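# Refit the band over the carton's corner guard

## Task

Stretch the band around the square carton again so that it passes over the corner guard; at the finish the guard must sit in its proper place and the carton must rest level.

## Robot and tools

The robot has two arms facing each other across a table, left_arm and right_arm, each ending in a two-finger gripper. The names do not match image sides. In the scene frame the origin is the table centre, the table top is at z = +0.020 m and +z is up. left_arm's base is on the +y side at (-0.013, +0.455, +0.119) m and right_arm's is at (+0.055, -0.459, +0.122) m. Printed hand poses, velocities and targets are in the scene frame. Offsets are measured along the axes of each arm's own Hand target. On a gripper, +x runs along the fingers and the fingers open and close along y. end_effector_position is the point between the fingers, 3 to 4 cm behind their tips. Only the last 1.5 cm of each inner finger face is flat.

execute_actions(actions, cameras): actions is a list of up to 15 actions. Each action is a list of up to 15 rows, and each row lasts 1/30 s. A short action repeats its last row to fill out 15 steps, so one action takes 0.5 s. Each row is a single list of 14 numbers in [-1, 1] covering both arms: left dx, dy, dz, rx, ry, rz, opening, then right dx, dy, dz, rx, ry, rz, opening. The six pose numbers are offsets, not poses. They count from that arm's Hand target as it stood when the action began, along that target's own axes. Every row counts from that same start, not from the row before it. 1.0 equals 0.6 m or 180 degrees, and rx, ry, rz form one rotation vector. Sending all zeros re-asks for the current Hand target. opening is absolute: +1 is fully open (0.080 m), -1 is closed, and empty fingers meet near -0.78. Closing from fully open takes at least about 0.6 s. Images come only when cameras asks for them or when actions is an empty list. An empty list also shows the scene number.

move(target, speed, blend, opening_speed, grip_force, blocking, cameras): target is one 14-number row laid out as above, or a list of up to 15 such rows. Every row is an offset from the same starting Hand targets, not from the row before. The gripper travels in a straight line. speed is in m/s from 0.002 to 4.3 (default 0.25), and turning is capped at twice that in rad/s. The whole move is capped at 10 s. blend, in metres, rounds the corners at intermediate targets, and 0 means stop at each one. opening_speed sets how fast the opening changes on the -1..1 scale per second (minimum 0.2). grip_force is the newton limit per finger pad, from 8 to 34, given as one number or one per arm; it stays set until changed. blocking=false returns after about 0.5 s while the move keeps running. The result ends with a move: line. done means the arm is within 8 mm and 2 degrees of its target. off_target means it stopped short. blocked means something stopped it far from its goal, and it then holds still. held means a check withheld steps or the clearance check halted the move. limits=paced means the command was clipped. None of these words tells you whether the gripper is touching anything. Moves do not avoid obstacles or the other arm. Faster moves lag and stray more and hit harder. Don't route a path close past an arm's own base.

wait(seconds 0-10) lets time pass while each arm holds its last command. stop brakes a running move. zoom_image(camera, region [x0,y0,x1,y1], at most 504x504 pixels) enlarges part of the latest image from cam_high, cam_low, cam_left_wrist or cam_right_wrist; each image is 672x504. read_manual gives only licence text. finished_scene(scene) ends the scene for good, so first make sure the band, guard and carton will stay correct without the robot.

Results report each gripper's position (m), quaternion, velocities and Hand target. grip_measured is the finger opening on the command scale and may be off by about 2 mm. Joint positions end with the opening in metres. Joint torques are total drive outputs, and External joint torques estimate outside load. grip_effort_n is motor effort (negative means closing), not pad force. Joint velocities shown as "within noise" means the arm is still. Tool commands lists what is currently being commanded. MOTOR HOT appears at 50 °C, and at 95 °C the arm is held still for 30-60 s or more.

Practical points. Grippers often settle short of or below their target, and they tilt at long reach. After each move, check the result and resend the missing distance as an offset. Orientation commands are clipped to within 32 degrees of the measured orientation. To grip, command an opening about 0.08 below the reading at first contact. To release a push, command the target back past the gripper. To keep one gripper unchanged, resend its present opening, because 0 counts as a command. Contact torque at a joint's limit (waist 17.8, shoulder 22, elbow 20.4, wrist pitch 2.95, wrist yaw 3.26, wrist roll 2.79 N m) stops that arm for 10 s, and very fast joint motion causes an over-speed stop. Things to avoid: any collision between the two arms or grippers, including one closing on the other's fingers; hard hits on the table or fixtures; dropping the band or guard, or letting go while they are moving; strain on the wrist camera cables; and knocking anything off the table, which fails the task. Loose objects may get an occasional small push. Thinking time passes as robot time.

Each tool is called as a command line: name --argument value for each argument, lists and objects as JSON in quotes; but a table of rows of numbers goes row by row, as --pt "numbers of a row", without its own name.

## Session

execute_actions --actions '[]'

zoom_image --camera "cam_high" --region '[180, 190, 480, 430]'

Scene clock: 0.00 s.
left_arm: end_effector_position=(+0.0773, +0.1046, +0.4100) grip_measured=+1.000 grip_effort_n=n/a end_effector_quat_wxyz=(+0.902, -0.261, +0.041, -0.341) | right_arm: end_effector_position=(-0.2094, -0.3607, +0.2254) grip_measured=+1.000 grip_effort_n=n/a end_effector_quat_wxyz=(+0.689, -0.265, +0.560, +0.377)
Joint positions: left_arm=[-0.116 1.326 0.692 0.817 -0.966 -0.373 0.08] | right_arm=[1.346 1.649 1.214 -1.173 0.239 1.969 0.08]
Joint velocities: within noise
Joint torques (N m): no reading
External joint torques (N m): no reading
Heat: left arm: hottest wrist pitch 29 °C (+0.0 °C/min); right arm: hottest shoulder 26 °C (+0.0 °C/min).
Hand target: left_arm +0.0768, +0.1051, +0.4169; +0.899, -0.268, +0.037, -0.344 | right_arm -0.2122, -0.3590, +0.2291; +0.686, -0.256, +0.566, +0.380
Tool commands: left_gripper/opening=+1.0 right_gripper/opening=+1.0

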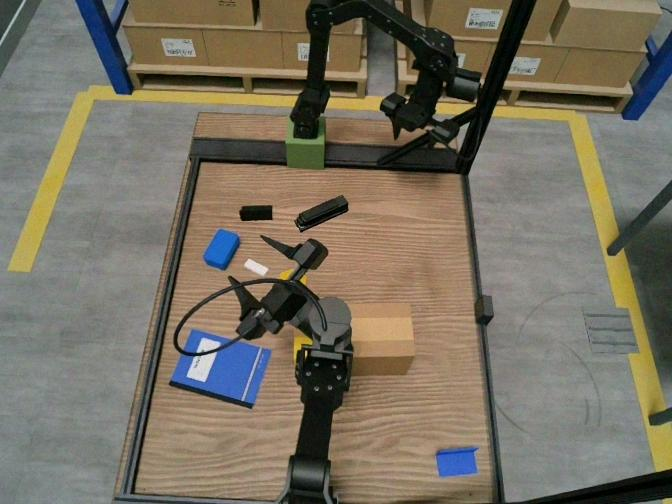

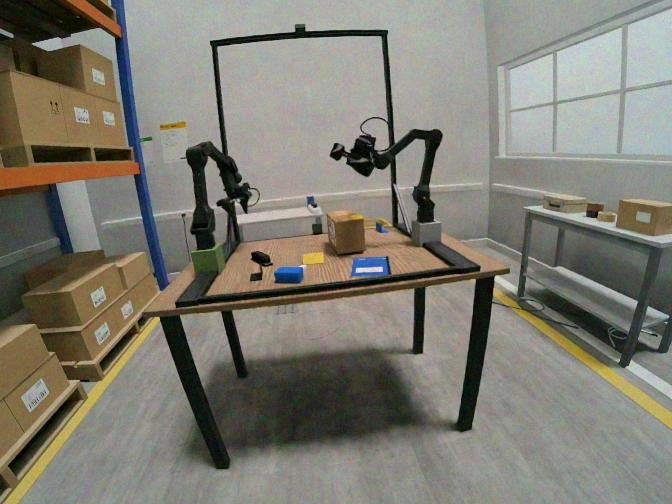

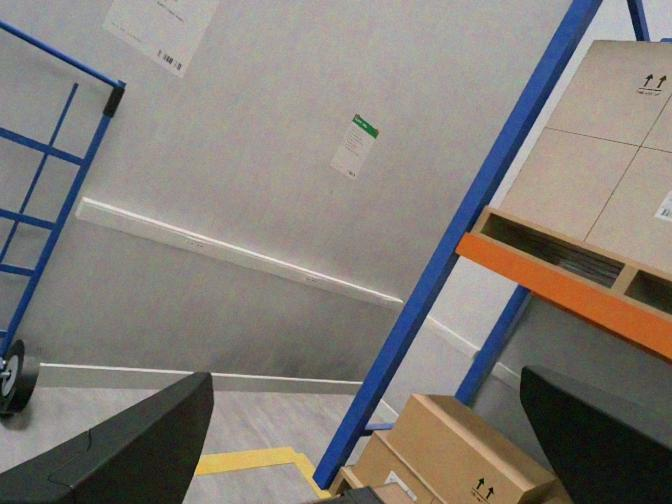

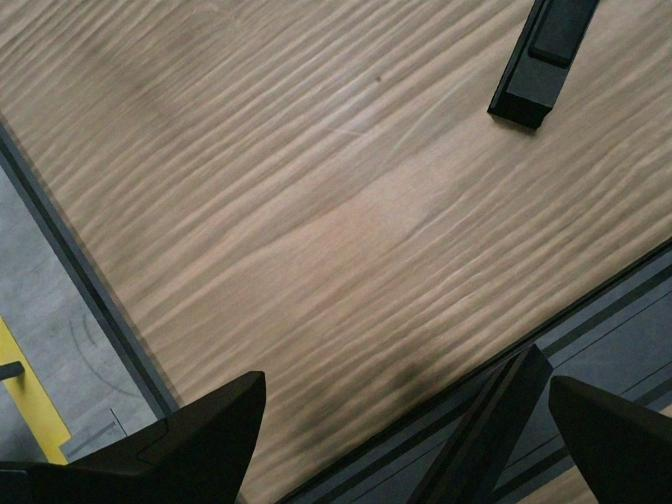

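Scaled by 1.680.

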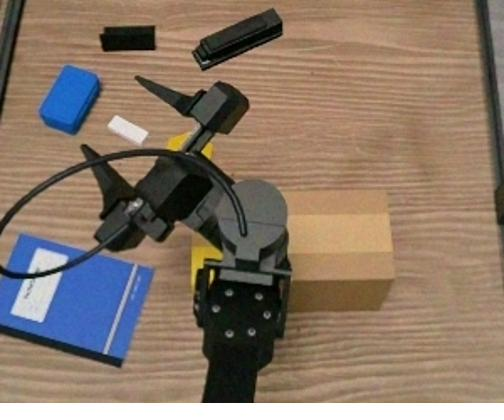

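move --target '[-0.165,0.106,-0.065,0.330,0.566,-0.096,-0.2,-0.036,-0.143,0.414,-0.174,-0.27,0.109,-0.77]' --cameras '["all"]'

zoom_image --camera "cam_right_wrist" --region '[180, 150, 500, 390]'

zoom_image --camera "cam_low" --region '[300, 200, 400, 275]'

Scene clock: 22.43 s.
left_arm: end_effector_position=(+0.0286, +0.1919, +0.3355) grip_measured=-0.196 grip_effort_n=-17.9 end_effector_quat_wxyz=(+0.512, +0.489, +0.493, -0.506) | right_arm: end_effector_position=(+0.0002, -0.2203, +0.2986) grip_measured=-0.767 grip_effort_n=-16.5 end_effector_quat_wxyz=(+0.690, -0.164, +0.154, +0.688)
Joint positions: left_arm=[0.14 1.553 1.582 -1.565 0.004 0.15 0.026] | right_arm=[0.501 0.629 0.457 -0.337 0.449 0.222 0]
Joint torques (N m): left_arm=[-0.21 -3.75 6.77 -0.04 0.07 0.12] | right_arm=[-0.23 -1.75 5.03 2.9 -0.02 -0.12]
External joint torques (N m): left_arm=[-0.21 1.63 1.24 -0.45 0.07 0.12] | right_arm=[-0.24 -0.96 -2.01 1.29 -0.16 -0.12]
Heat: left arm: hottest wrist pitch 30 °C (+2.7 °C/min); right arm: hottest shoulder 28 °C (+5.3 °C/min).
Hand target: left_arm +0.0297, +0.1898, +0.3396; +0.500, +0.499, +0.500, -0.500 | right_arm +0.0003, -0.2201, +0.3004; +0.691, -0.153, +0.153, +0.690
Off the commanded pose: left_arm 0.005 m, 2 deg | right_arm 0.002 m, 1 deg.
joint sent to its limit (left arm) — joint 4 (wrist pitch), lower limit. The joint targets are off in position, not in orientation.
move: done

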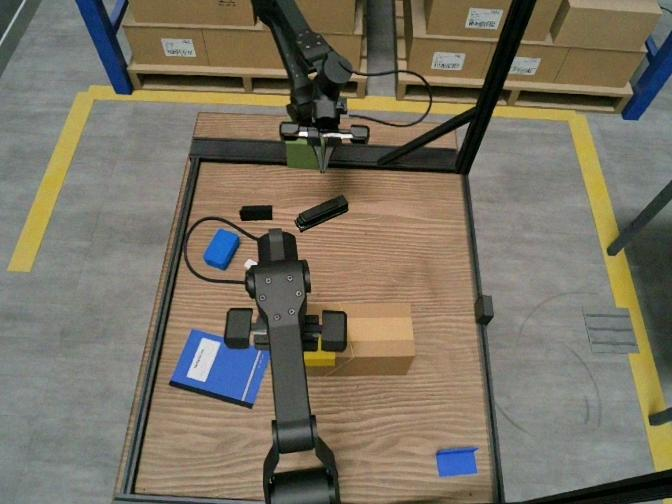

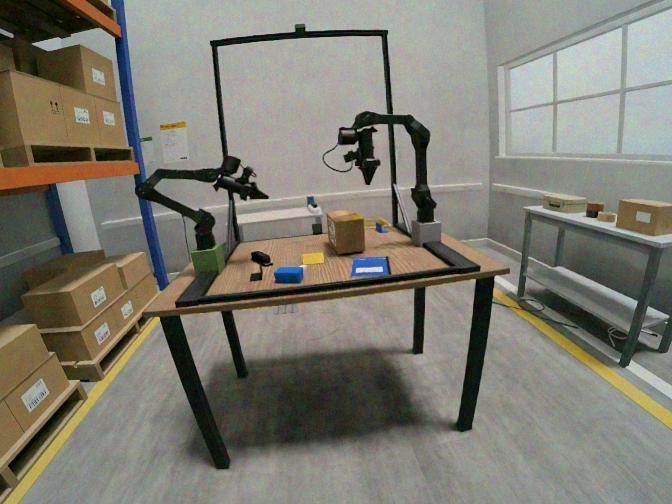

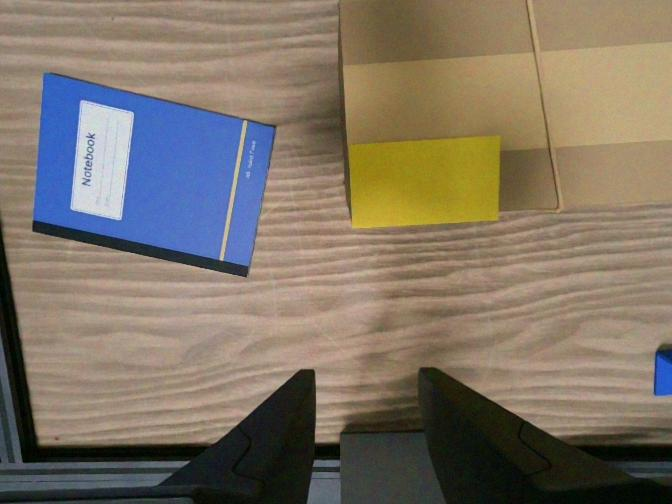

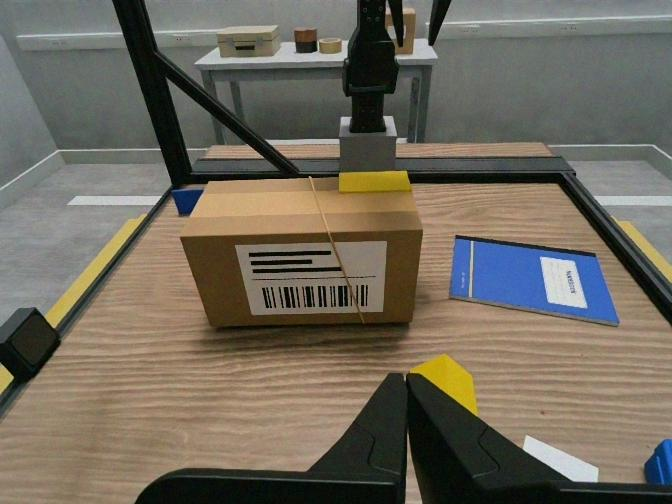

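Scaled by 1.575.

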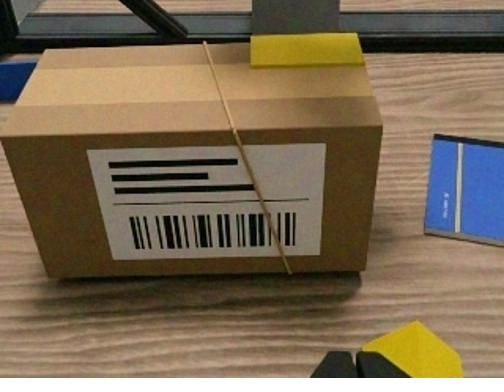

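Scaled by 5.040.

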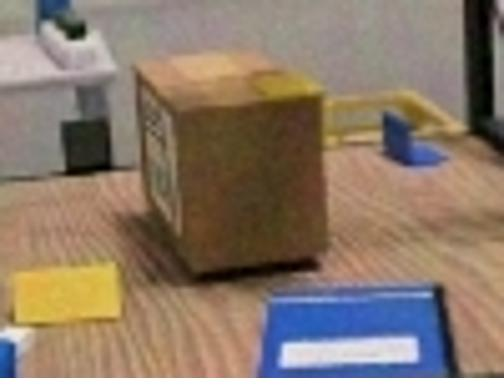

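move --target '[0.175,-0.211,0.163,0,0,0,-0.3,0,0,0,0,0,0,-0.77]' --speed 0.2 --cameras '["cam_left_wrist","cam_right_wrist"]'

Scene clock: 31.47 s.
left_arm: end_effector_position=(-0.0967, +0.0989, +0.2310) grip_measured=-0.296 grip_effort_n=-17.9 end_effector_quat_wxyz=(+0.494, +0.506, +0.507, -0.493) | right_arm: end_effector_position=(+0.0000, -0.2203, +0.2986) grip_measured=-0.767 grip_effort_n=-16.5 end_effector_quat_wxyz=(+0.689, -0.164, +0.155, +0.688)
Joint positions: left_arm=[-0.248 1.956 1.645 -1.284 0.005 -0.231 0.022] | right_arm=[0.501 0.629 0.457 -0.337 0.448 0.222 0]
Joint torques (N m): left_arm=[0.26 -6.23 7.64 0.45 -0.02 -0.11] | right_arm=[-0.24 -1.73 5.02 2.89 -0.03 -0.13]
External joint torques (N m): left_arm=[0.25 2.3 1.99 0.16 0 -0.11] | right_arm=[-0.23 -0.97 -1.97 1.29 -0.18 -0.13]
Heat: left arm: hottest wrist pitch 30 °C (+1.9 °C/min); right arm: hottest wrist pitch 29 °C (+5.7 °C/min).
Hand target: left_arm -0.0969, +0.0918, +0.2348; +0.500, +0.499, +0.500, -0.500 | right_arm +0.0003, -0.2201, +0.3004; +0.691, -0.153, +0.153, +0.690
Off the commanded pose: left_arm 0.008 m, 1 deg | right_arm 0.002 m, 1 deg.
move: done
Images, in order (width x height): cam_left_wrist 672x504, cam_right_wrist 672x504.

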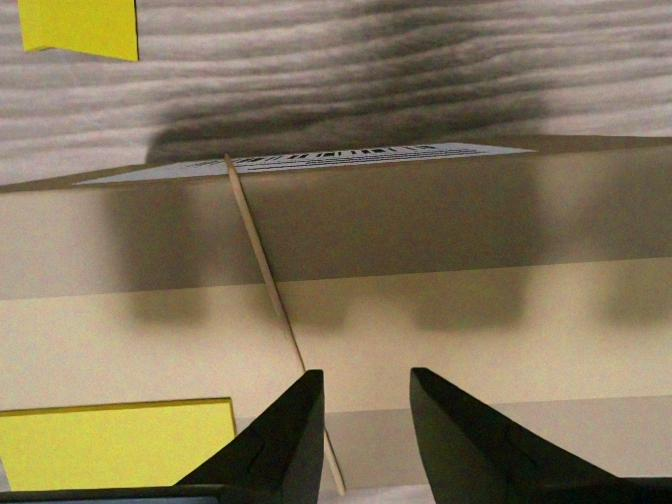

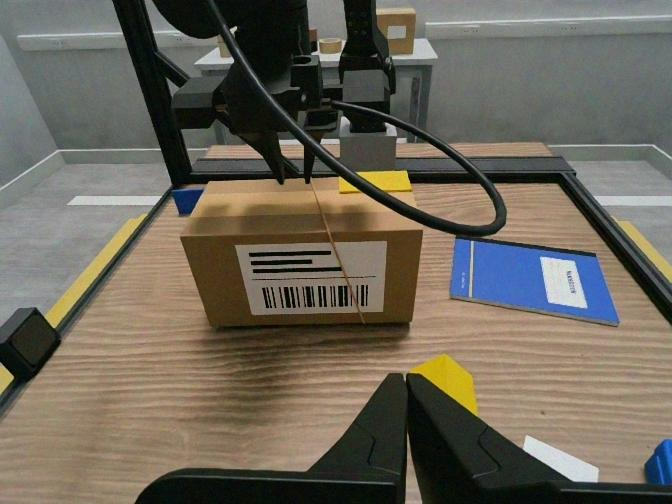

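move --target '[0.0367,0.0183,-0.0217,0,0,0,-0.3,0,0,0,0,0,0,-0.77]' --speed 0.1 --cameras '["cam_left_wrist"]'

Scene clock: 41.33 s.
left_arm: end_effector_position=(-0.0855, +0.1059, +0.2073) grip_measured=-0.296 grip_effort_n=-17.9 end_effector_quat_wxyz=(+0.497, +0.503, +0.510, -0.490) | right_arm: end_effector_position=(+0.0000, -0.2203, +0.2986) grip_measured=-0.767 grip_effort_n=-16.5 end_effector_quat_wxyz=(+0.689, -0.164, +0.155, +0.688)
Joint positions: left_arm=[-0.222 1.932 1.516 -1.18 0.005 -0.215 0.022] | right_arm=[0.501 0.629 0.457 -0.337 0.448 0.222 0]
Joint torques (N m): left_arm=[0.23 -8.57 4.21 0.57 -0.02 0.1] | right_arm=[-0.24 -1.78 4.99 2.9 -0.03 -0.13]
External joint torques (N m): left_arm=[0.23 -0.33 -1.35 0.27 0 0.1] | right_arm=[-0.24 -1.02 -1.97 1.31 -0.17 -0.13]
Heat: left arm: hottest wrist pitch 30 °C (+1.5 °C/min); right arm: hottest wrist pitch 30 °C (+5.8 °C/min).
Hand target: left_arm -0.0859, +0.1048, +0.2127; +0.500, +0.499, +0.500, -0.500 | right_arm +0.0003, -0.2201, +0.3004; +0.691, -0.153, +0.153, +0.690
Off the commanded pose: left_arm 0.006 m, 2 deg | right_arm 0.002 m, 1 deg.
move: done
Images, in order (width x height): cam_left_wrist 672x504.

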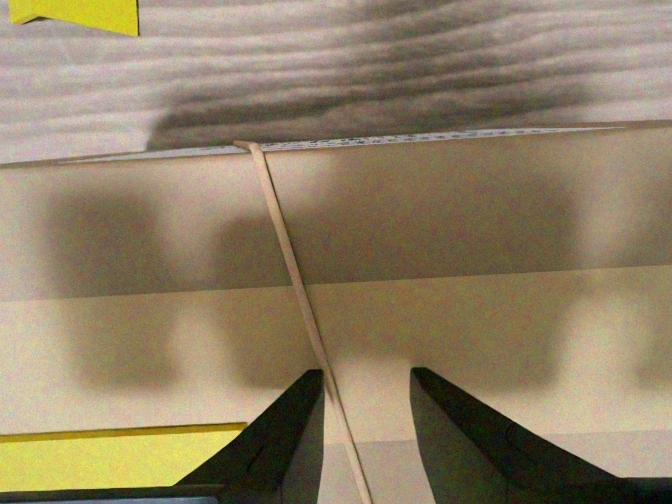

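move --target '[0.039,0.0083,-0.0067,0,0,0,-0.3,0,0,0,0,0,0,-0.77]' --speed 0.05 --cameras '["cam_left_wrist","cam_right_wrist"]'

zoom_image --camera "cam_right_wrist" --region '[240, 140, 360, 220]'

Scene clock: 49.00 s.
left_arm: end_effector_position=(-0.0833, +0.1083, +0.2009) grip_measured=-0.297 grip_effort_n=-17.0 end_effector_quat_wxyz=(+0.503, +0.491, +0.501, -0.504) | right_arm: end_effector_position=(+0.0000, -0.2203, +0.2986) grip_measured=-0.767 grip_effort_n=-17.0 end_effector_quat_wxyz=(+0.689, -0.164, +0.155, +0.688)
Joint positions: left_arm=[-0.215 1.892 1.436 -1.099 0.008 -0.205 0.022] | right_arm=[0.501 0.629 0.457 -0.337 0.448 0.222 0]
Joint torques (N m): left_arm=[0.22 -4.18 2.32 1.59 -0.11 0.12] | right_arm=[-0.26 -1.77 5 2.9 -0.03 -0.13]
External joint torques (N m): left_arm=[0.26 3.76 -3.23 1.24 -0.1 0.12] | right_arm=[-0.27 -0.98 -2.04 1.29 -0.17 -0.13]
Heat: left arm: hottest wrist pitch 30 °C (+1.2 °C/min); right arm: hottest wrist pitch 32 °C (+7.3 °C/min).
Hand target: left_arm -0.0810, +0.1088, +0.1893; +0.500, +0.499, +0.500, -0.500 | right_arm +0.0003, -0.2201, +0.3004; +0.691, -0.153, +0.153, +0.690
Off the commanded pose: left_arm 0.012 m, 1 deg | right_arm 0.002 m, 1 deg.
move: off_target (left_arm)
Images, in order (width x height): cam_left_wrist 672x504, cam_right_wrist 672x504.

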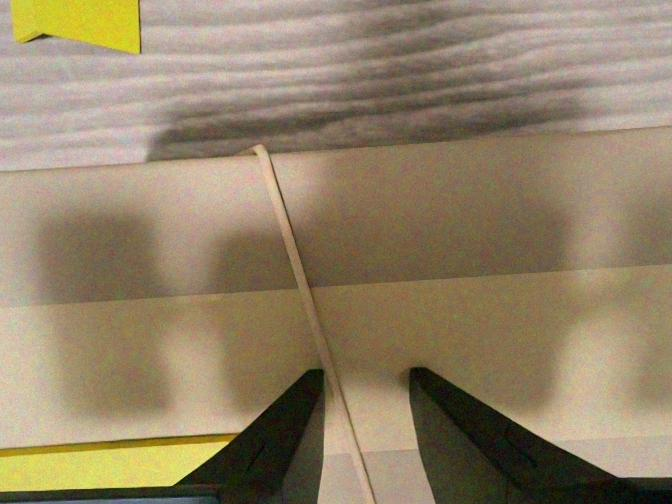

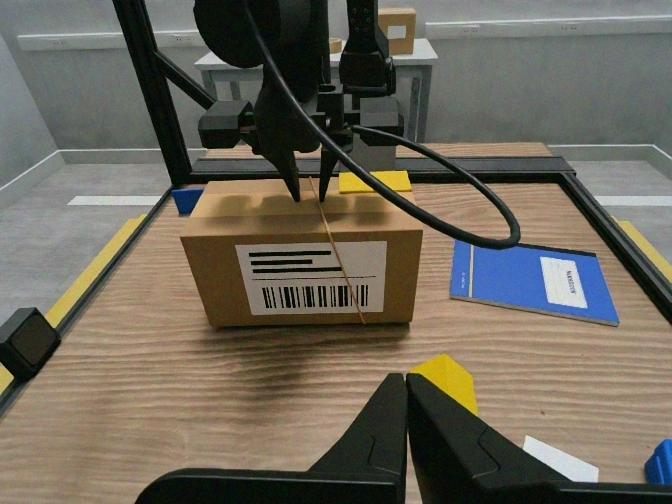

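Scaled by 4.200.

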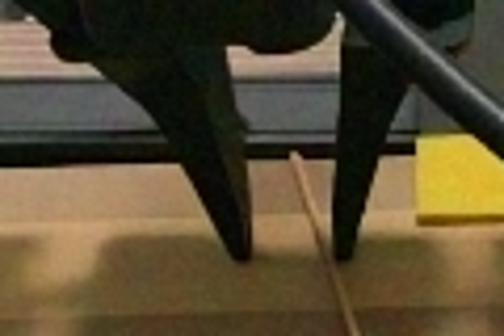

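move --pt "-0.04 0 0 0 0 0 -0.3 0 0 0 0 0 0 -0.77" --pt "-0.04 -0.005 -0.053 0 0 0 -0.3 0 0 0 0 0 0 -0.77" --speed 0.08 --cameras '["cam_left_wrist","cam_right_wrist"]'

Scene clock: 61.00 s.
left_arm: end_effector_position=(-0.0861, +0.1419, +0.2092) grip_measured=-0.297 grip_effort_n=-17.0 end_effector_quat_wxyz=(+0.494, +0.505, +0.507, -0.495) | right_arm: end_effector_position=(+0.0000, -0.2203, +0.2986) grip_measured=-0.767 grip_effort_n=-17.0 end_effector_quat_wxyz=(+0.689, -0.164, +0.155, +0.688)
Joint positions: left_arm=[-0.245 1.797 1.347 -1.143 0.008 -0.226 0.022] | right_arm=[0.501 0.629 0.457 -0.337 0.448 0.222 0]
Joint torques (N m): left_arm=[-0.08 -7.6 4.23 0.58 -0.11 -0.11] | right_arm=[-0.25 -1.74 4.99 2.9 -0.04 -0.12]
External joint torques (N m): left_arm=[-0.08 -0.37 -1.3 0.28 -0.1 -0.11] | right_arm=[-0.25 -0.96 -1.98 1.3 -0.19 -0.13]
Heat: left arm: hottest wrist pitch 31 °C (+2.0 °C/min); right arm: hottest wrist pitch 33 °C (+7.0 °C/min).
Hand target: left_arm -0.0840, +0.1406, +0.2133; +0.500, +0.499, +0.500, -0.500 | right_arm +0.0003, -0.2201, +0.3004; +0.691, -0.153, +0.153, +0.690
Off the commanded pose: left_arm 0.005 m, 1 deg | right_arm 0.002 m, 1 deg.
move: done
Images, in order (width x height): cam_left_wrist 672x504, cam_right_wrist 672x504.

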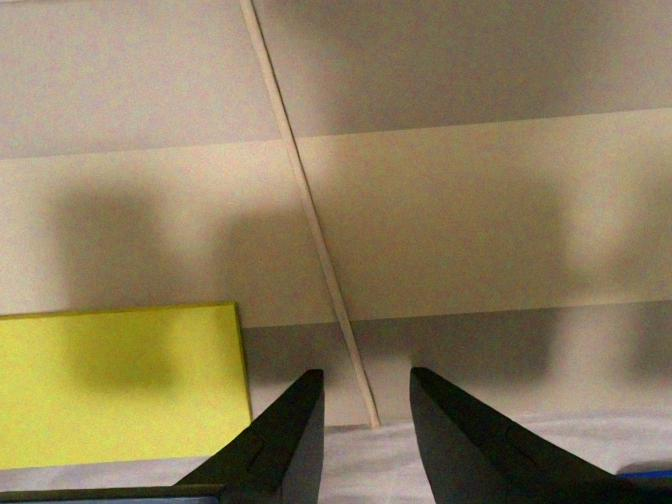

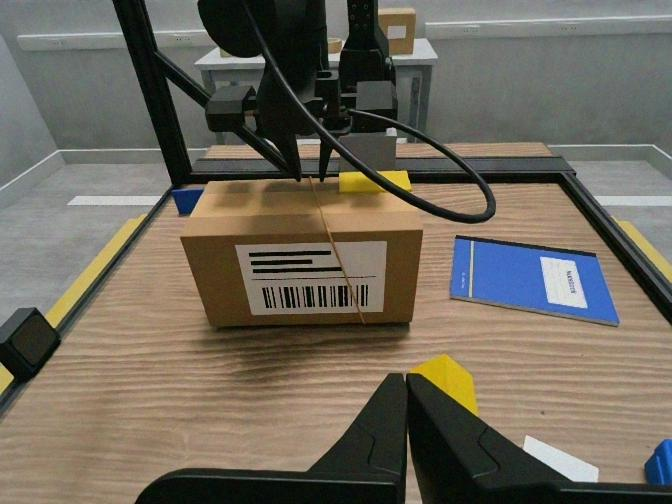

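move --target '[0.038,-0.001,0.003,0,0,0,-0.3,0,0,0,0,0,0,-0.77]' --speed 0.05 --cameras '["cam_left_wrist"]'

move --target '[0,0,0,0,0,0,-1,0,0,0,0,0,0,-0.77]' --opening_speed 0.8 --cameras '["cam_left_wrist"]'

move --target '[-0.055,0,0,0,0,0,-1,0,0,0,0,0,0,-0.77]' --speed 0.05 --cameras '["cam_left_wrist","cam_right_wrist"]'

Scene clock: 65.97 s.
left_arm: end_effector_position=(-0.0859, +0.1428, +0.2004) grip_measured=-0.297 grip_effort_n=-17.0 end_effector_quat_wxyz=(+0.497, +0.500, +0.503, -0.501) | right_arm: end_effector_position=(+0.0000, -0.2203, +0.2986) grip_measured=-0.767 grip_effort_n=-16.5 end_effector_quat_wxyz=(+0.689, -0.164, +0.155, +0.688)
Joint positions: left_arm=[-0.245 1.786 1.298 -1.086 0.008 -0.225 0.022] | right_arm=[0.501 0.629 0.457 -0.337 0.448 0.222 0]
Joint torques (N m): left_arm=[-0.13 -3.4 2.88 2.61 -0.1 -0.11] | right_arm=[-0.24 -1.72 5 2.9 -0.03 -0.12]
External joint torques (N m): left_arm=[-0.14 3.75 -2.64 2.28 -0.08 -0.11] | right_arm=[-0.26 -0.94 -2.01 1.29 -0.16 -0.12]
Heat: left arm: hottest wrist pitch 31 °C (+2.0 °C/min); right arm: hottest wrist pitch 33 °C (+7.0 °C/min).
Hand target: left_arm -0.0846, +0.1388, +0.1905; +0.500, +0.499, +0.500, -0.500 | right_arm +0.0003, -0.2201, +0.3004; +0.691, -0.153, +0.153, +0.690
Off the commanded pose: left_arm 0.011 m, 1 deg | right_arm 0.002 m, 1 deg.
move: off_target (left_arm)
Images, in order (width x height): cam_left_wrist 672x504.

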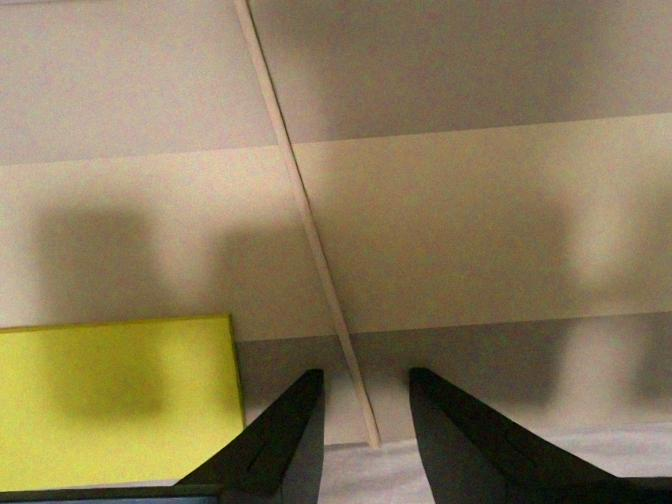

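Scene clock: 67.37 s.
left_arm: end_effector_position=(-0.0875, +0.1405, +0.2004) grip_measured=-0.769 grip_effort_n=-43.0 end_effector_quat_wxyz=(+0.499, +0.496, +0.501, -0.504) | right_arm: end_effector_position=(+0.0000, -0.2203, +0.2986) grip_measured=-0.767 grip_effort_n=-16.5 end_effector_quat_wxyz=(+0.689, -0.164, +0.155, +0.688)
Joint positions: left_arm=[-0.248 1.786 1.298 -1.074 0.008 -0.228 0] | right_arm=[0.501 0.629 0.457 -0.337 0.448 0.222 0]
Joint torques (N m): left_arm=[0.08 -3.41 2.82 1.8 -0.13 -0.08] | right_arm=[-0.23 -1.75 5.03 2.89 -0.03 -0.12]
External joint torques (N m): left_arm=[0.08 3.69 -2.69 1.44 -0.11 -0.09] | right_arm=[-0.23 -0.96 -2 1.28 -0.17 -0.12]
Heat: left arm: hottest wrist pitch 31 °C (+2.0 °C/min); right arm: hottest wrist pitch 34 °C (+8.1 °C/min).
Hand target: left_arm -0.0846, +0.1388, +0.1905; +0.500, +0.499, +0.500, -0.500 | right_arm +0.0003, -0.2201, +0.3004; +0.691, -0.153, +0.153, +0.690
Off the commanded pose: left_arm 0.010 m, 1 deg | right_arm 0.002 m, 1 deg.
move: off_target (left_arm)
Images, in order (width x height): cam_left_wrist 672x504.

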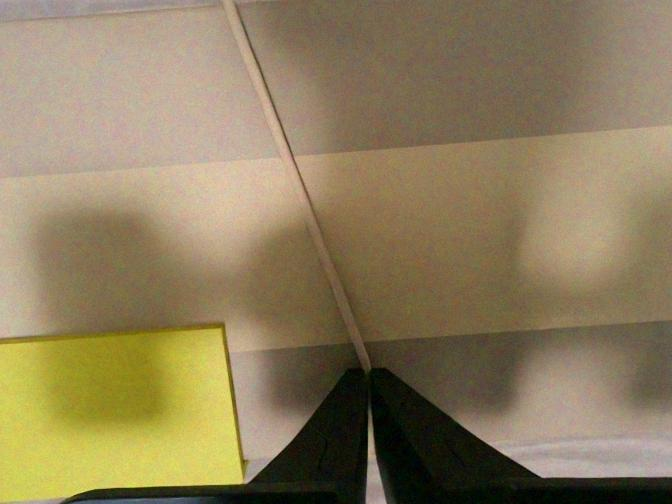

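Scene clock: 68.63 s.
left_arm: end_effector_position=(-0.0810, +0.1449, +0.2152) grip_measured=-0.771 grip_effort_n=-33.3 end_effector_quat_wxyz=(+0.497, +0.508, +0.507, -0.487) | right_arm: end_effector_position=(+0.0000, -0.2203, +0.2986) grip_measured=-0.767 grip_effort_n=-17.0 end_effector_quat_wxyz=(+0.689, -0.164, +0.155, +0.688)
Joint positions: left_arm=[-0.237 1.786 1.358 -1.175 -0.004 -0.228 0] | right_arm=[0.501 0.629 0.457 -0.337 0.448 0.222 0]
Joint torques (N m): left_arm=[0.01 -6.16 7.79 -0.11 -0.07 -0.08] | right_arm=[-0.23 -1.75 5.01 2.89 -0.04 -0.13]
External joint torques (N m): left_arm=[0.03 1 2.26 -0.38 -0.06 -0.08] | right_arm=[-0.21 -0.99 -1.94 1.31 -0.18 -0.13]
Heat: left arm: hottest wrist pitch 31 °C (+2.0 °C/min); right arm: hottest wrist pitch 34 °C (+8.0 °C/min).
Hand target: left_arm -0.0846, +0.1388, +0.2235; +0.500, +0.499, +0.500, -0.500 | right_arm +0.0003, -0.2201, +0.3004; +0.691, -0.153, +0.153, +0.690
Off the commanded pose: left_arm 0.011 m, 2 deg | right_arm 0.002 m, 1 deg.
move: off_target (left_arm)
Images, in order (width x height): cam_left_wrist 672x504, cam_right_wrist 672x504.

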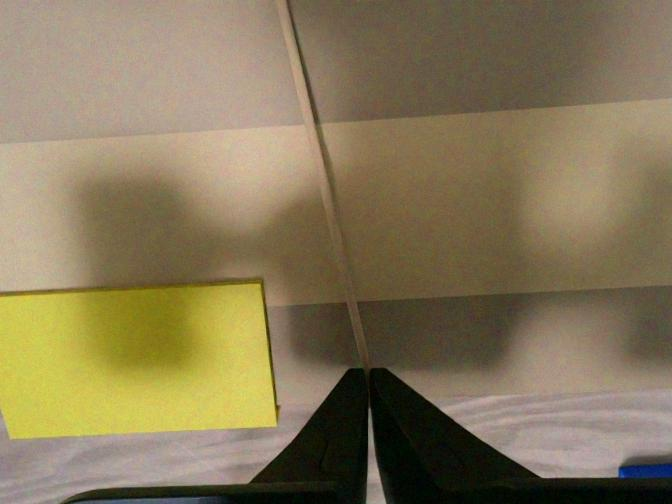

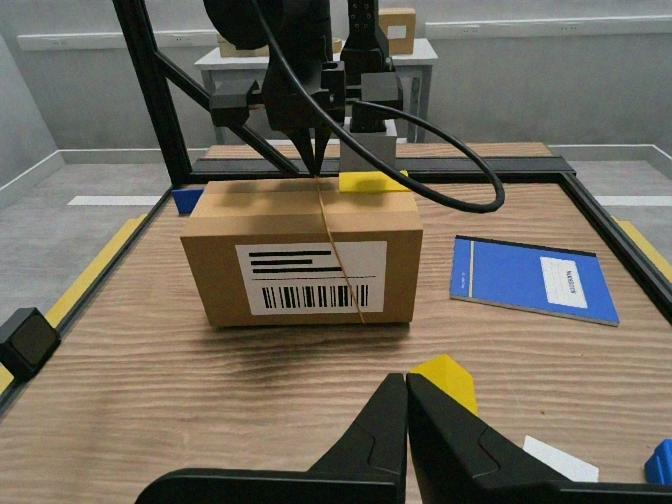

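move --pt "-0.0067 0 -0.05 0 0 0 -1 0 0 0 0 0 0 -0.77" --pt "0 0 -0.066 0 0 0 -1 0 0 0 0 0 0 -0.77" --speed 0.05 --blend 0.005 --cameras '["cam_left_wrist","cam_right_wrist","cam_low"]'

zoom_image --camera "cam_left_wrist" --region '[230, 220, 450, 390]'

Scene clock: 73.57 s.
left_arm: end_effector_position=(-0.0810, +0.1727, +0.2199) grip_measured=-0.771 grip_effort_n=-32.8 end_effector_quat_wxyz=(+0.507, +0.498, +0.501, -0.494) | right_arm: end_effector_position=(+0.0000, -0.2203, +0.2986) grip_measured=-0.767 grip_effort_n=-16.5 end_effector_quat_wxyz=(+0.689, -0.164, +0.155, +0.688)
Joint positions: left_arm=[-0.26 1.656 1.226 -1.142 -0.008 -0.257 0] | right_arm=[0.501 0.629 0.457 -0.337 0.448 0.222 0]
Joint torques (N m): left_arm=[-0.68 -6.93 3.93 -0.11 0.12 -0.12] | right_arm=[-0.27 -1.77 5.07 2.9 -0.03 -0.1]
External joint torques (N m): left_arm=[-0.68 -0.74 -1.66 -0.46 0.14 -0.12] | right_arm=[-0.27 -0.98 -1.97 1.28 -0.17 -0.11]
Heat: left arm: hottest wrist pitch 31 °C (+1.0 °C/min); right arm: hottest wrist pitch 34 °C (+8.1 °C/min).
Hand target: left_arm -0.0846, +0.1784, +0.2235; +0.500, +0.499, +0.500, -0.500 | right_arm +0.0003, -0.2201, +0.3004; +0.691, -0.153, +0.153, +0.690
Off the commanded pose: left_arm 0.008 m, 1 deg | right_arm 0.002 m, 1 deg.
move: done
Images, in order (width x height): cam_low 672x504, cam_left_wrist 672x504, cam_right_wrist 672x504.

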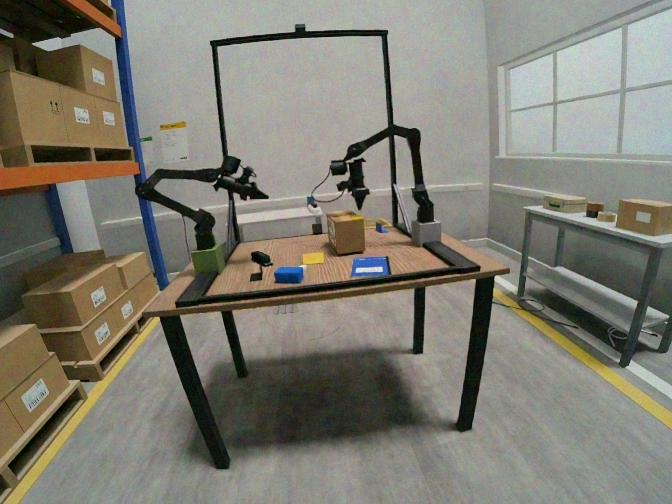

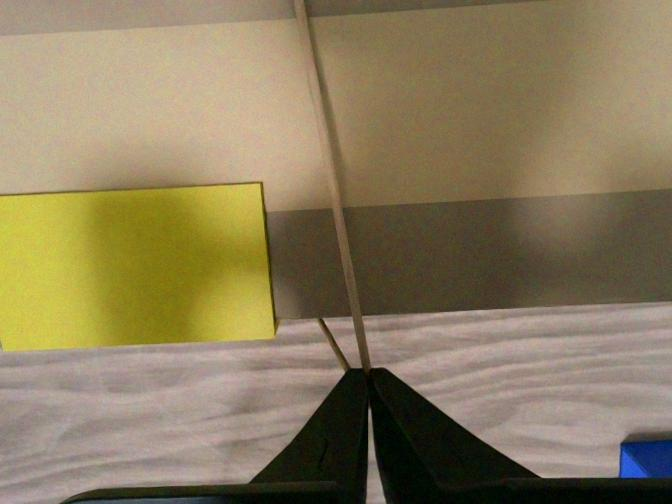

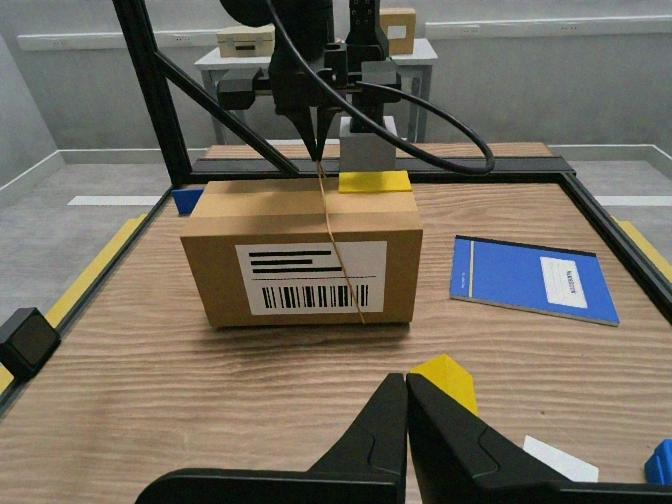

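Scaled by 2.291.

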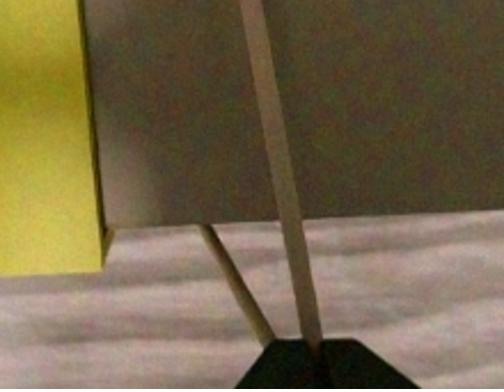

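move --pt "0.002 0 -0.012 0 0 0 -1 0 0 0 0 0 0 -0.77" --pt "0.002 0.06 -0.012 0 0 0 -1 0 0 0 0 0 0 -0.77" --speed 0.05 --blend 0.004 --cameras '["cam_left_wrist","cam_right_wrist"]'

zoom_image --camera "cam_left_wrist" --region '[230, 220, 450, 390]'

Scene clock: 83.03 s.
left_arm: end_effector_position=(-0.0469, +0.1801, +0.2192) grip_measured=-0.771 grip_effort_n=-32.8 end_effector_quat_wxyz=(+0.507, +0.497, +0.501, -0.495) | right_arm: end_effector_position=(+0.0000, -0.2203, +0.2986) grip_measured=-0.767 grip_effort_n=-16.5 end_effector_quat_wxyz=(+0.689, -0.164, +0.155, +0.688)
Joint positions: left_arm=[-0.146 1.603 1.168 -1.132 -0.008 -0.142 0] | right_arm=[0.501 0.629 0.457 -0.337 0.448 0.222 0]
Joint torques (N m): left_arm=[0.12 -6.41 3.83 -0.23 0.16 0.1] | right_arm=[-0.25 -1.77 5.01 2.9 -0.03 -0.12]
External joint torques (N m): left_arm=[0.13 -0.53 -1.8 -0.58 0.17 0.1] | right_arm=[-0.25 -0.98 -1.99 1.3 -0.17 -0.12]
Heat: left arm: hottest wrist pitch 30 °C (+0.0 °C/min); right arm: hottest wrist pitch 35 °C (+8.1 °C/min).
Hand target: left_arm -0.0486, +0.1857, +0.2222; +0.500, +0.499, +0.500, -0.500 | right_arm +0.0003, -0.2201, +0.3004; +0.691, -0.153, +0.153, +0.690
Off the commanded pose: left_arm 0.007 m, 1 deg | right_arm 0.002 m, 1 deg.
move: done; blend cut to 0 m at target 1
Images, in order (width x height): cam_left_wrist 672x504, cam_right_wrist 672x504.

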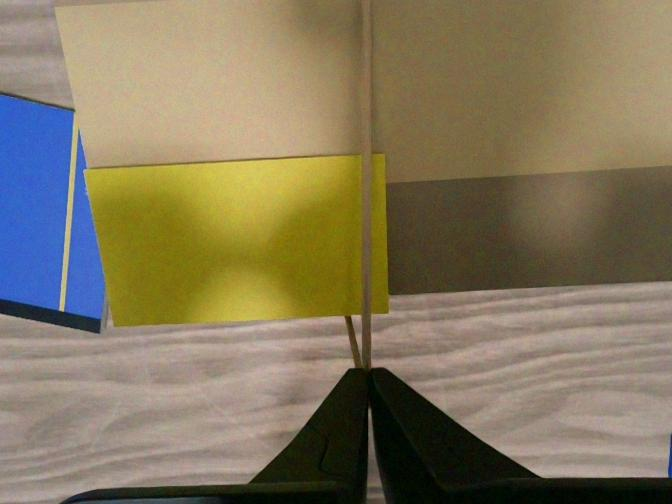

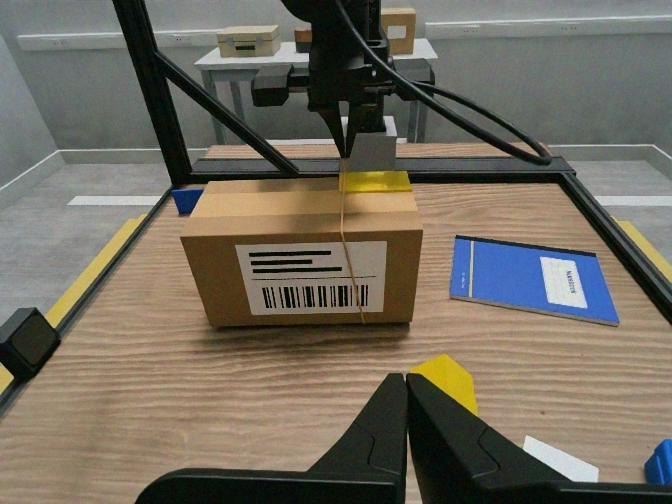

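Scaled by 2.291.

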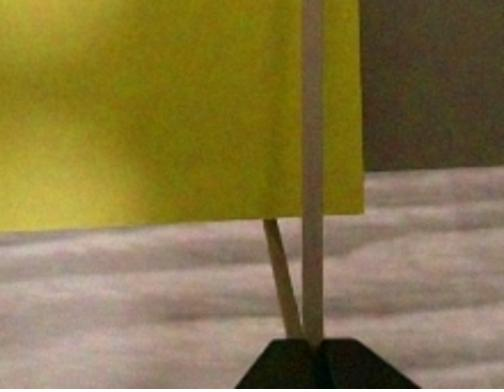

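move --pt "0 0.066 0 0 0 0 -1 0 0 0 0 0 0 -0.77" --pt "0.035 0.066 0.022 0 0 0 -1 0 0 0 0 0 0 -0.77" --speed 0.06 --cameras '["cam_left_wrist","cam_right_wrist"]'

Scene clock: 89.13 s.
left_arm: end_effector_position=(-0.0126, +0.1682, +0.2052) grip_measured=-0.771 grip_effort_n=-32.8 end_effector_quat_wxyz=(+0.504, +0.492, +0.497, -0.507) | right_arm: end_effector_position=(+0.0000, -0.2203, +0.2986) grip_measured=-0.767 grip_effort_n=-17.0 end_effector_quat_wxyz=(+0.689, -0.164, +0.155, +0.688)
Joint positions: left_arm=[-0.013 1.636 1.145 -1.057 0.008 0.004 0] | right_arm=[0.501 0.629 0.457 -0.337 0.448 0.222 0]
Joint torques (N m): left_arm=[0.2 -3.76 3.69 0.2 -0.07 0.1] | right_arm=[-0.2 -1.74 5.01 2.89 -0.03 -0.12]
External joint torques (N m): left_arm=[0.21 2.26 -1.84 -0.17 -0.07 0.1] | right_arm=[-0.21 -0.99 -1.96 1.3 -0.17 -0.12]
Heat: left arm: hottest wrist pitch 30 °C (+0.0 °C/min); right arm: hottest wrist pitch 35 °C (+7.1 °C/min).
Hand target: left_arm -0.0090, +0.1725, +0.2012; +0.500, +0.499, +0.500, -0.500 | right_arm +0.0003, -0.2201, +0.3004; +0.691, -0.153, +0.153, +0.690
Off the commanded pose: left_arm 0.007 m, 1 deg | right_arm 0.002 m, 1 deg.
move: done
Images, in order (width x height): cam_left_wrist 672x504, cam_right_wrist 672x504.

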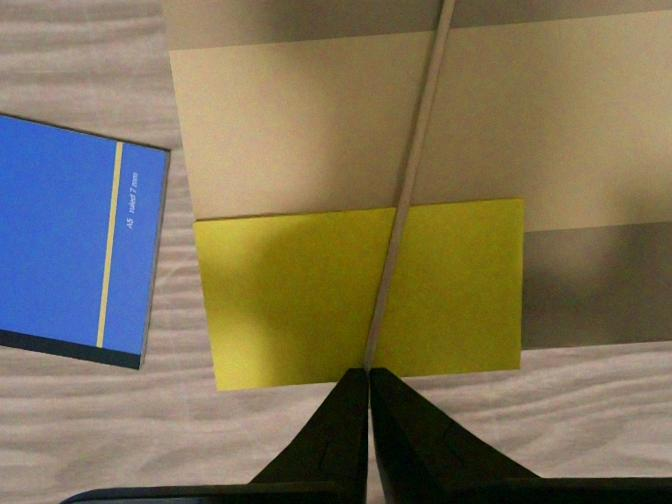

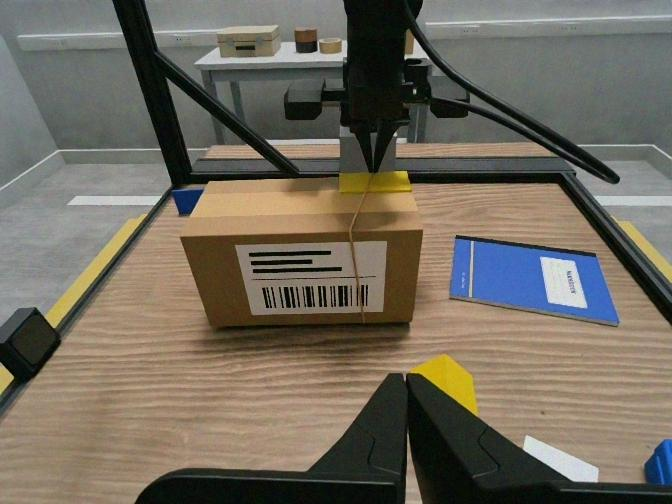

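move --target '[0,0,0,0,0,0,-0.4,0,0,0,0,0,0,-0.77]' --opening_speed 0.5

move --target '[-0.23,0.02,0,0,0,0,-0.4,0,0,0,0,0,0,-0.77]' --speed 0.15 --cameras '["cam_left_wrist","cam_right_wrist"]'

zoom_image --camera "cam_left_wrist" --region '[230, 0, 650, 280]'

zoom_image --camera "cam_right_wrist" --region '[180, 150, 500, 350]'

Scene clock: 95.80 s.
left_arm: end_effector_position=(-0.0126, +0.1722, +0.2032) grip_measured=-0.404 grip_effort_n=17.9 end_effector_quat_wxyz=(+0.499, +0.497, +0.502, -0.502) | right_arm: end_effector_position=(+0.0000, -0.2203, +0.2986) grip_measured=-0.767 grip_effort_n=-16.5 end_effector_quat_wxyz=(+0.689, -0.164, +0.155, +0.688)
Joint positions: left_arm=[-0.013 1.639 1.14 -1.07 0.008 0.004 0.017] | right_arm=[0.501 0.629 0.457 -0.337 0.448 0.222 0]
Joint torques (N m): left_arm=[0.24 -4.09 4.19 0.32 -0.08 0.11] | right_arm=[-0.23 -1.74 5 2.89 -0.03 -0.12]
External joint torques (N m): left_arm=[0.24 1.91 -1.32 -0.03 -0.08 0.11] | right_arm=[-0.24 -0.96 -1.99 1.3 -0.17 -0.12]
Heat: left arm: hottest wrist pitch 30 °C (+0.0 °C/min); right arm: hottest wrist pitch 35 °C (+5.0 °C/min).
Hand target: left_arm -0.0090, +0.1725, +0.2012; +0.500, +0.499, +0.500, -0.500 | right_arm +0.0003, -0.2201, +0.3004; +0.691, -0.153, +0.153, +0.690
Off the commanded pose: left_arm 0.004 m, 0 deg | right_arm 0.002 m, 1 deg.
move: done

Scene clock: 97.40 s.
left_arm: end_effector_position=(+0.0003, +0.1744, +0.3299) grip_measured=-0.404 grip_effort_n=17.9 end_effector_quat_wxyz=(+0.503, +0.493, +0.500, -0.504) | right_arm: end_effector_position=(+0.0000, -0.2203, +0.2986) grip_measured=-0.767 grip_effort_n=-16.5 end_effector_quat_wxyz=(+0.689, -0.164, +0.155, +0.688)
Joint positions: left_arm=[0.033 1.62 1.628 -1.565 0.008 0.047 0.017] | right_arm=[0.501 0.629 0.457 -0.337 0.448 0.222 0]
Joint torques (N m): left_arm=[0.21 -5.7 7.61 -0.09 -0.09 0.11] | right_arm=[-0.26 -1.77 5.02 2.89 -0.03 -0.12]
External joint torques (N m): left_arm=[0.2 0.14 2.12 -0.45 -0.09 0.11] | right_arm=[-0.27 -0.98 -1.99 1.29 -0.17 -0.12]
Heat: left arm: hottest wrist pitch 29 °C (-1.0 °C/min); right arm: hottest wrist pitch 36 °C (+6.1 °C/min).
Hand target: left_arm +0.0031, +0.1726, +0.3392; +0.500, +0.499, +0.500, -0.500 | right_arm +0.0003, -0.2201, +0.3004; +0.691, -0.153, +0.153, +0.690
Off the commanded pose: left_arm 0.010 m, 1 deg | right_arm 0.002 m, 1 deg.
joint sent to its limit (left arm) — joint 4 (wrist pitch), lower limit. The joint targets are off in position, not in orientation.
move: off_target (left_arm)
Images, in order (width x height): cam_left_wrist 672x504, cam_right_wrist 672x504.

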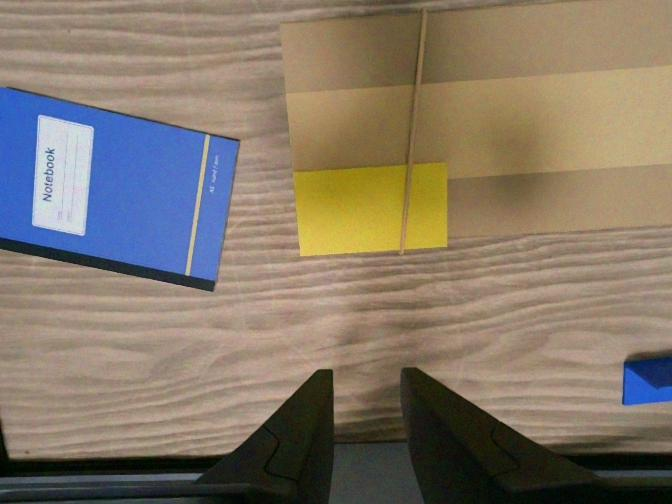

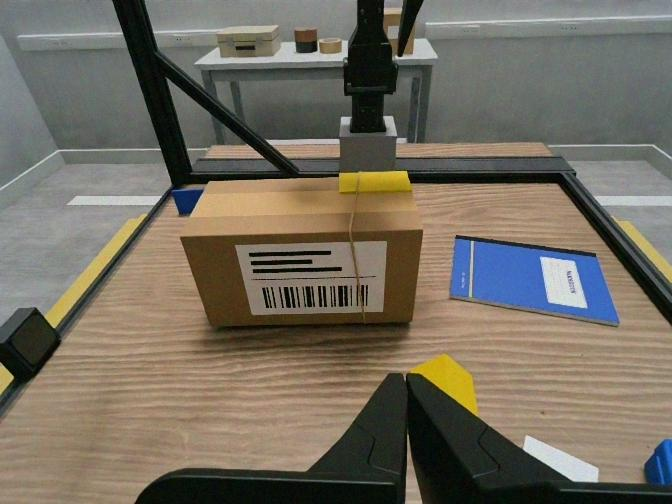

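Scaled by 1.200.

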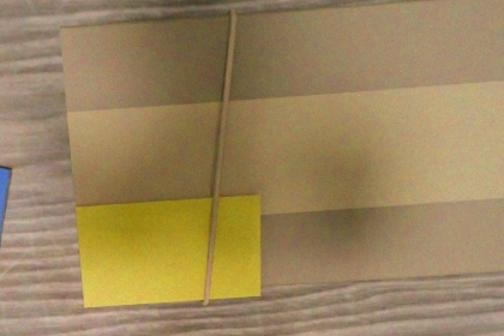

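Scaled by 1.575.

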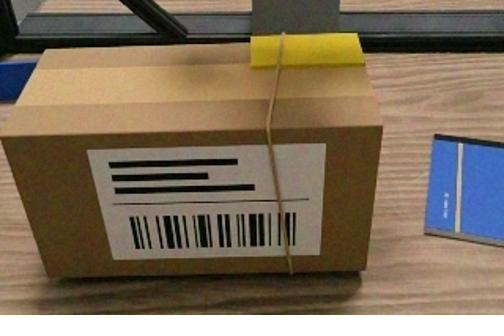

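move --target '[0.195,-0.078,0.218,0,0,0,-0.3,0,0,0,0,0,0,-0.77]' --speed 0.15 --cameras '["cam_left_wrist","cam_right_wrist"]'

Scene clock: 107.70 s.
left_arm: end_effector_position=(-0.0460, +0.0480, +0.2187) grip_measured=-0.304 grip_effort_n=17.4 end_effector_quat_wxyz=(+0.493, +0.504, +0.507, -0.496) | right_arm: end_effector_position=(+0.0000, -0.2203, +0.2986) grip_measured=-0.767 grip_effort_n=-17.0 end_effector_quat_wxyz=(+0.689, -0.164, +0.155, +0.688)
Joint positions: left_arm=[-0.097 2.133 1.857 -1.317 0.007 -0.077 0.021] | right_arm=[0.501 0.629 0.457 -0.337 0.448 0.222 0]
Joint torques (N m): left_arm=[-0.04 -7.23 7.63 0.16 -0.07 -0.12] | right_arm=[-0.27 -1.71 4.99 2.9 -0.03 -0.12]
External joint torques (N m): left_arm=[-0.11 2.44 1.99 -0.14 -0.06 -0.12] | right_arm=[-0.26 -0.93 -2.05 1.29 -0.18 -0.12]
Heat: left arm: hottest wrist pitch 29 °C (+0.0 °C/min); right arm: hottest wrist pitch 36 °C (+5.0 °C/min).
Hand target: left_arm -0.0437, +0.0417, +0.2223; +0.500, +0.499, +0.500, -0.500 | right_arm +0.0003, -0.2201, +0.3004; +0.691, -0.153, +0.153, +0.690
Off the commanded pose: left_arm 0.008 m, 1 deg | right_arm 0.002 m, 1 deg.
move: done
Images, in order (width x height): cam_left_wrist 672x504, cam_right_wrist 672x504.

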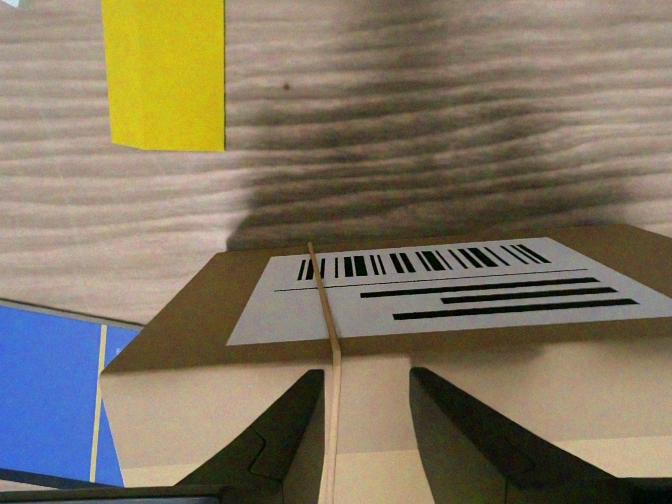

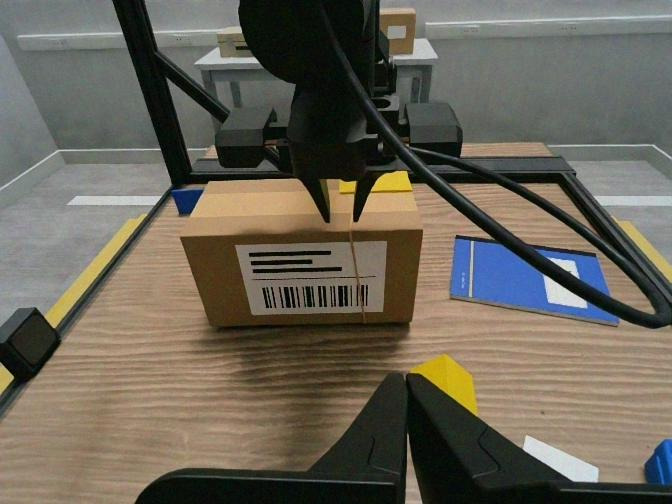

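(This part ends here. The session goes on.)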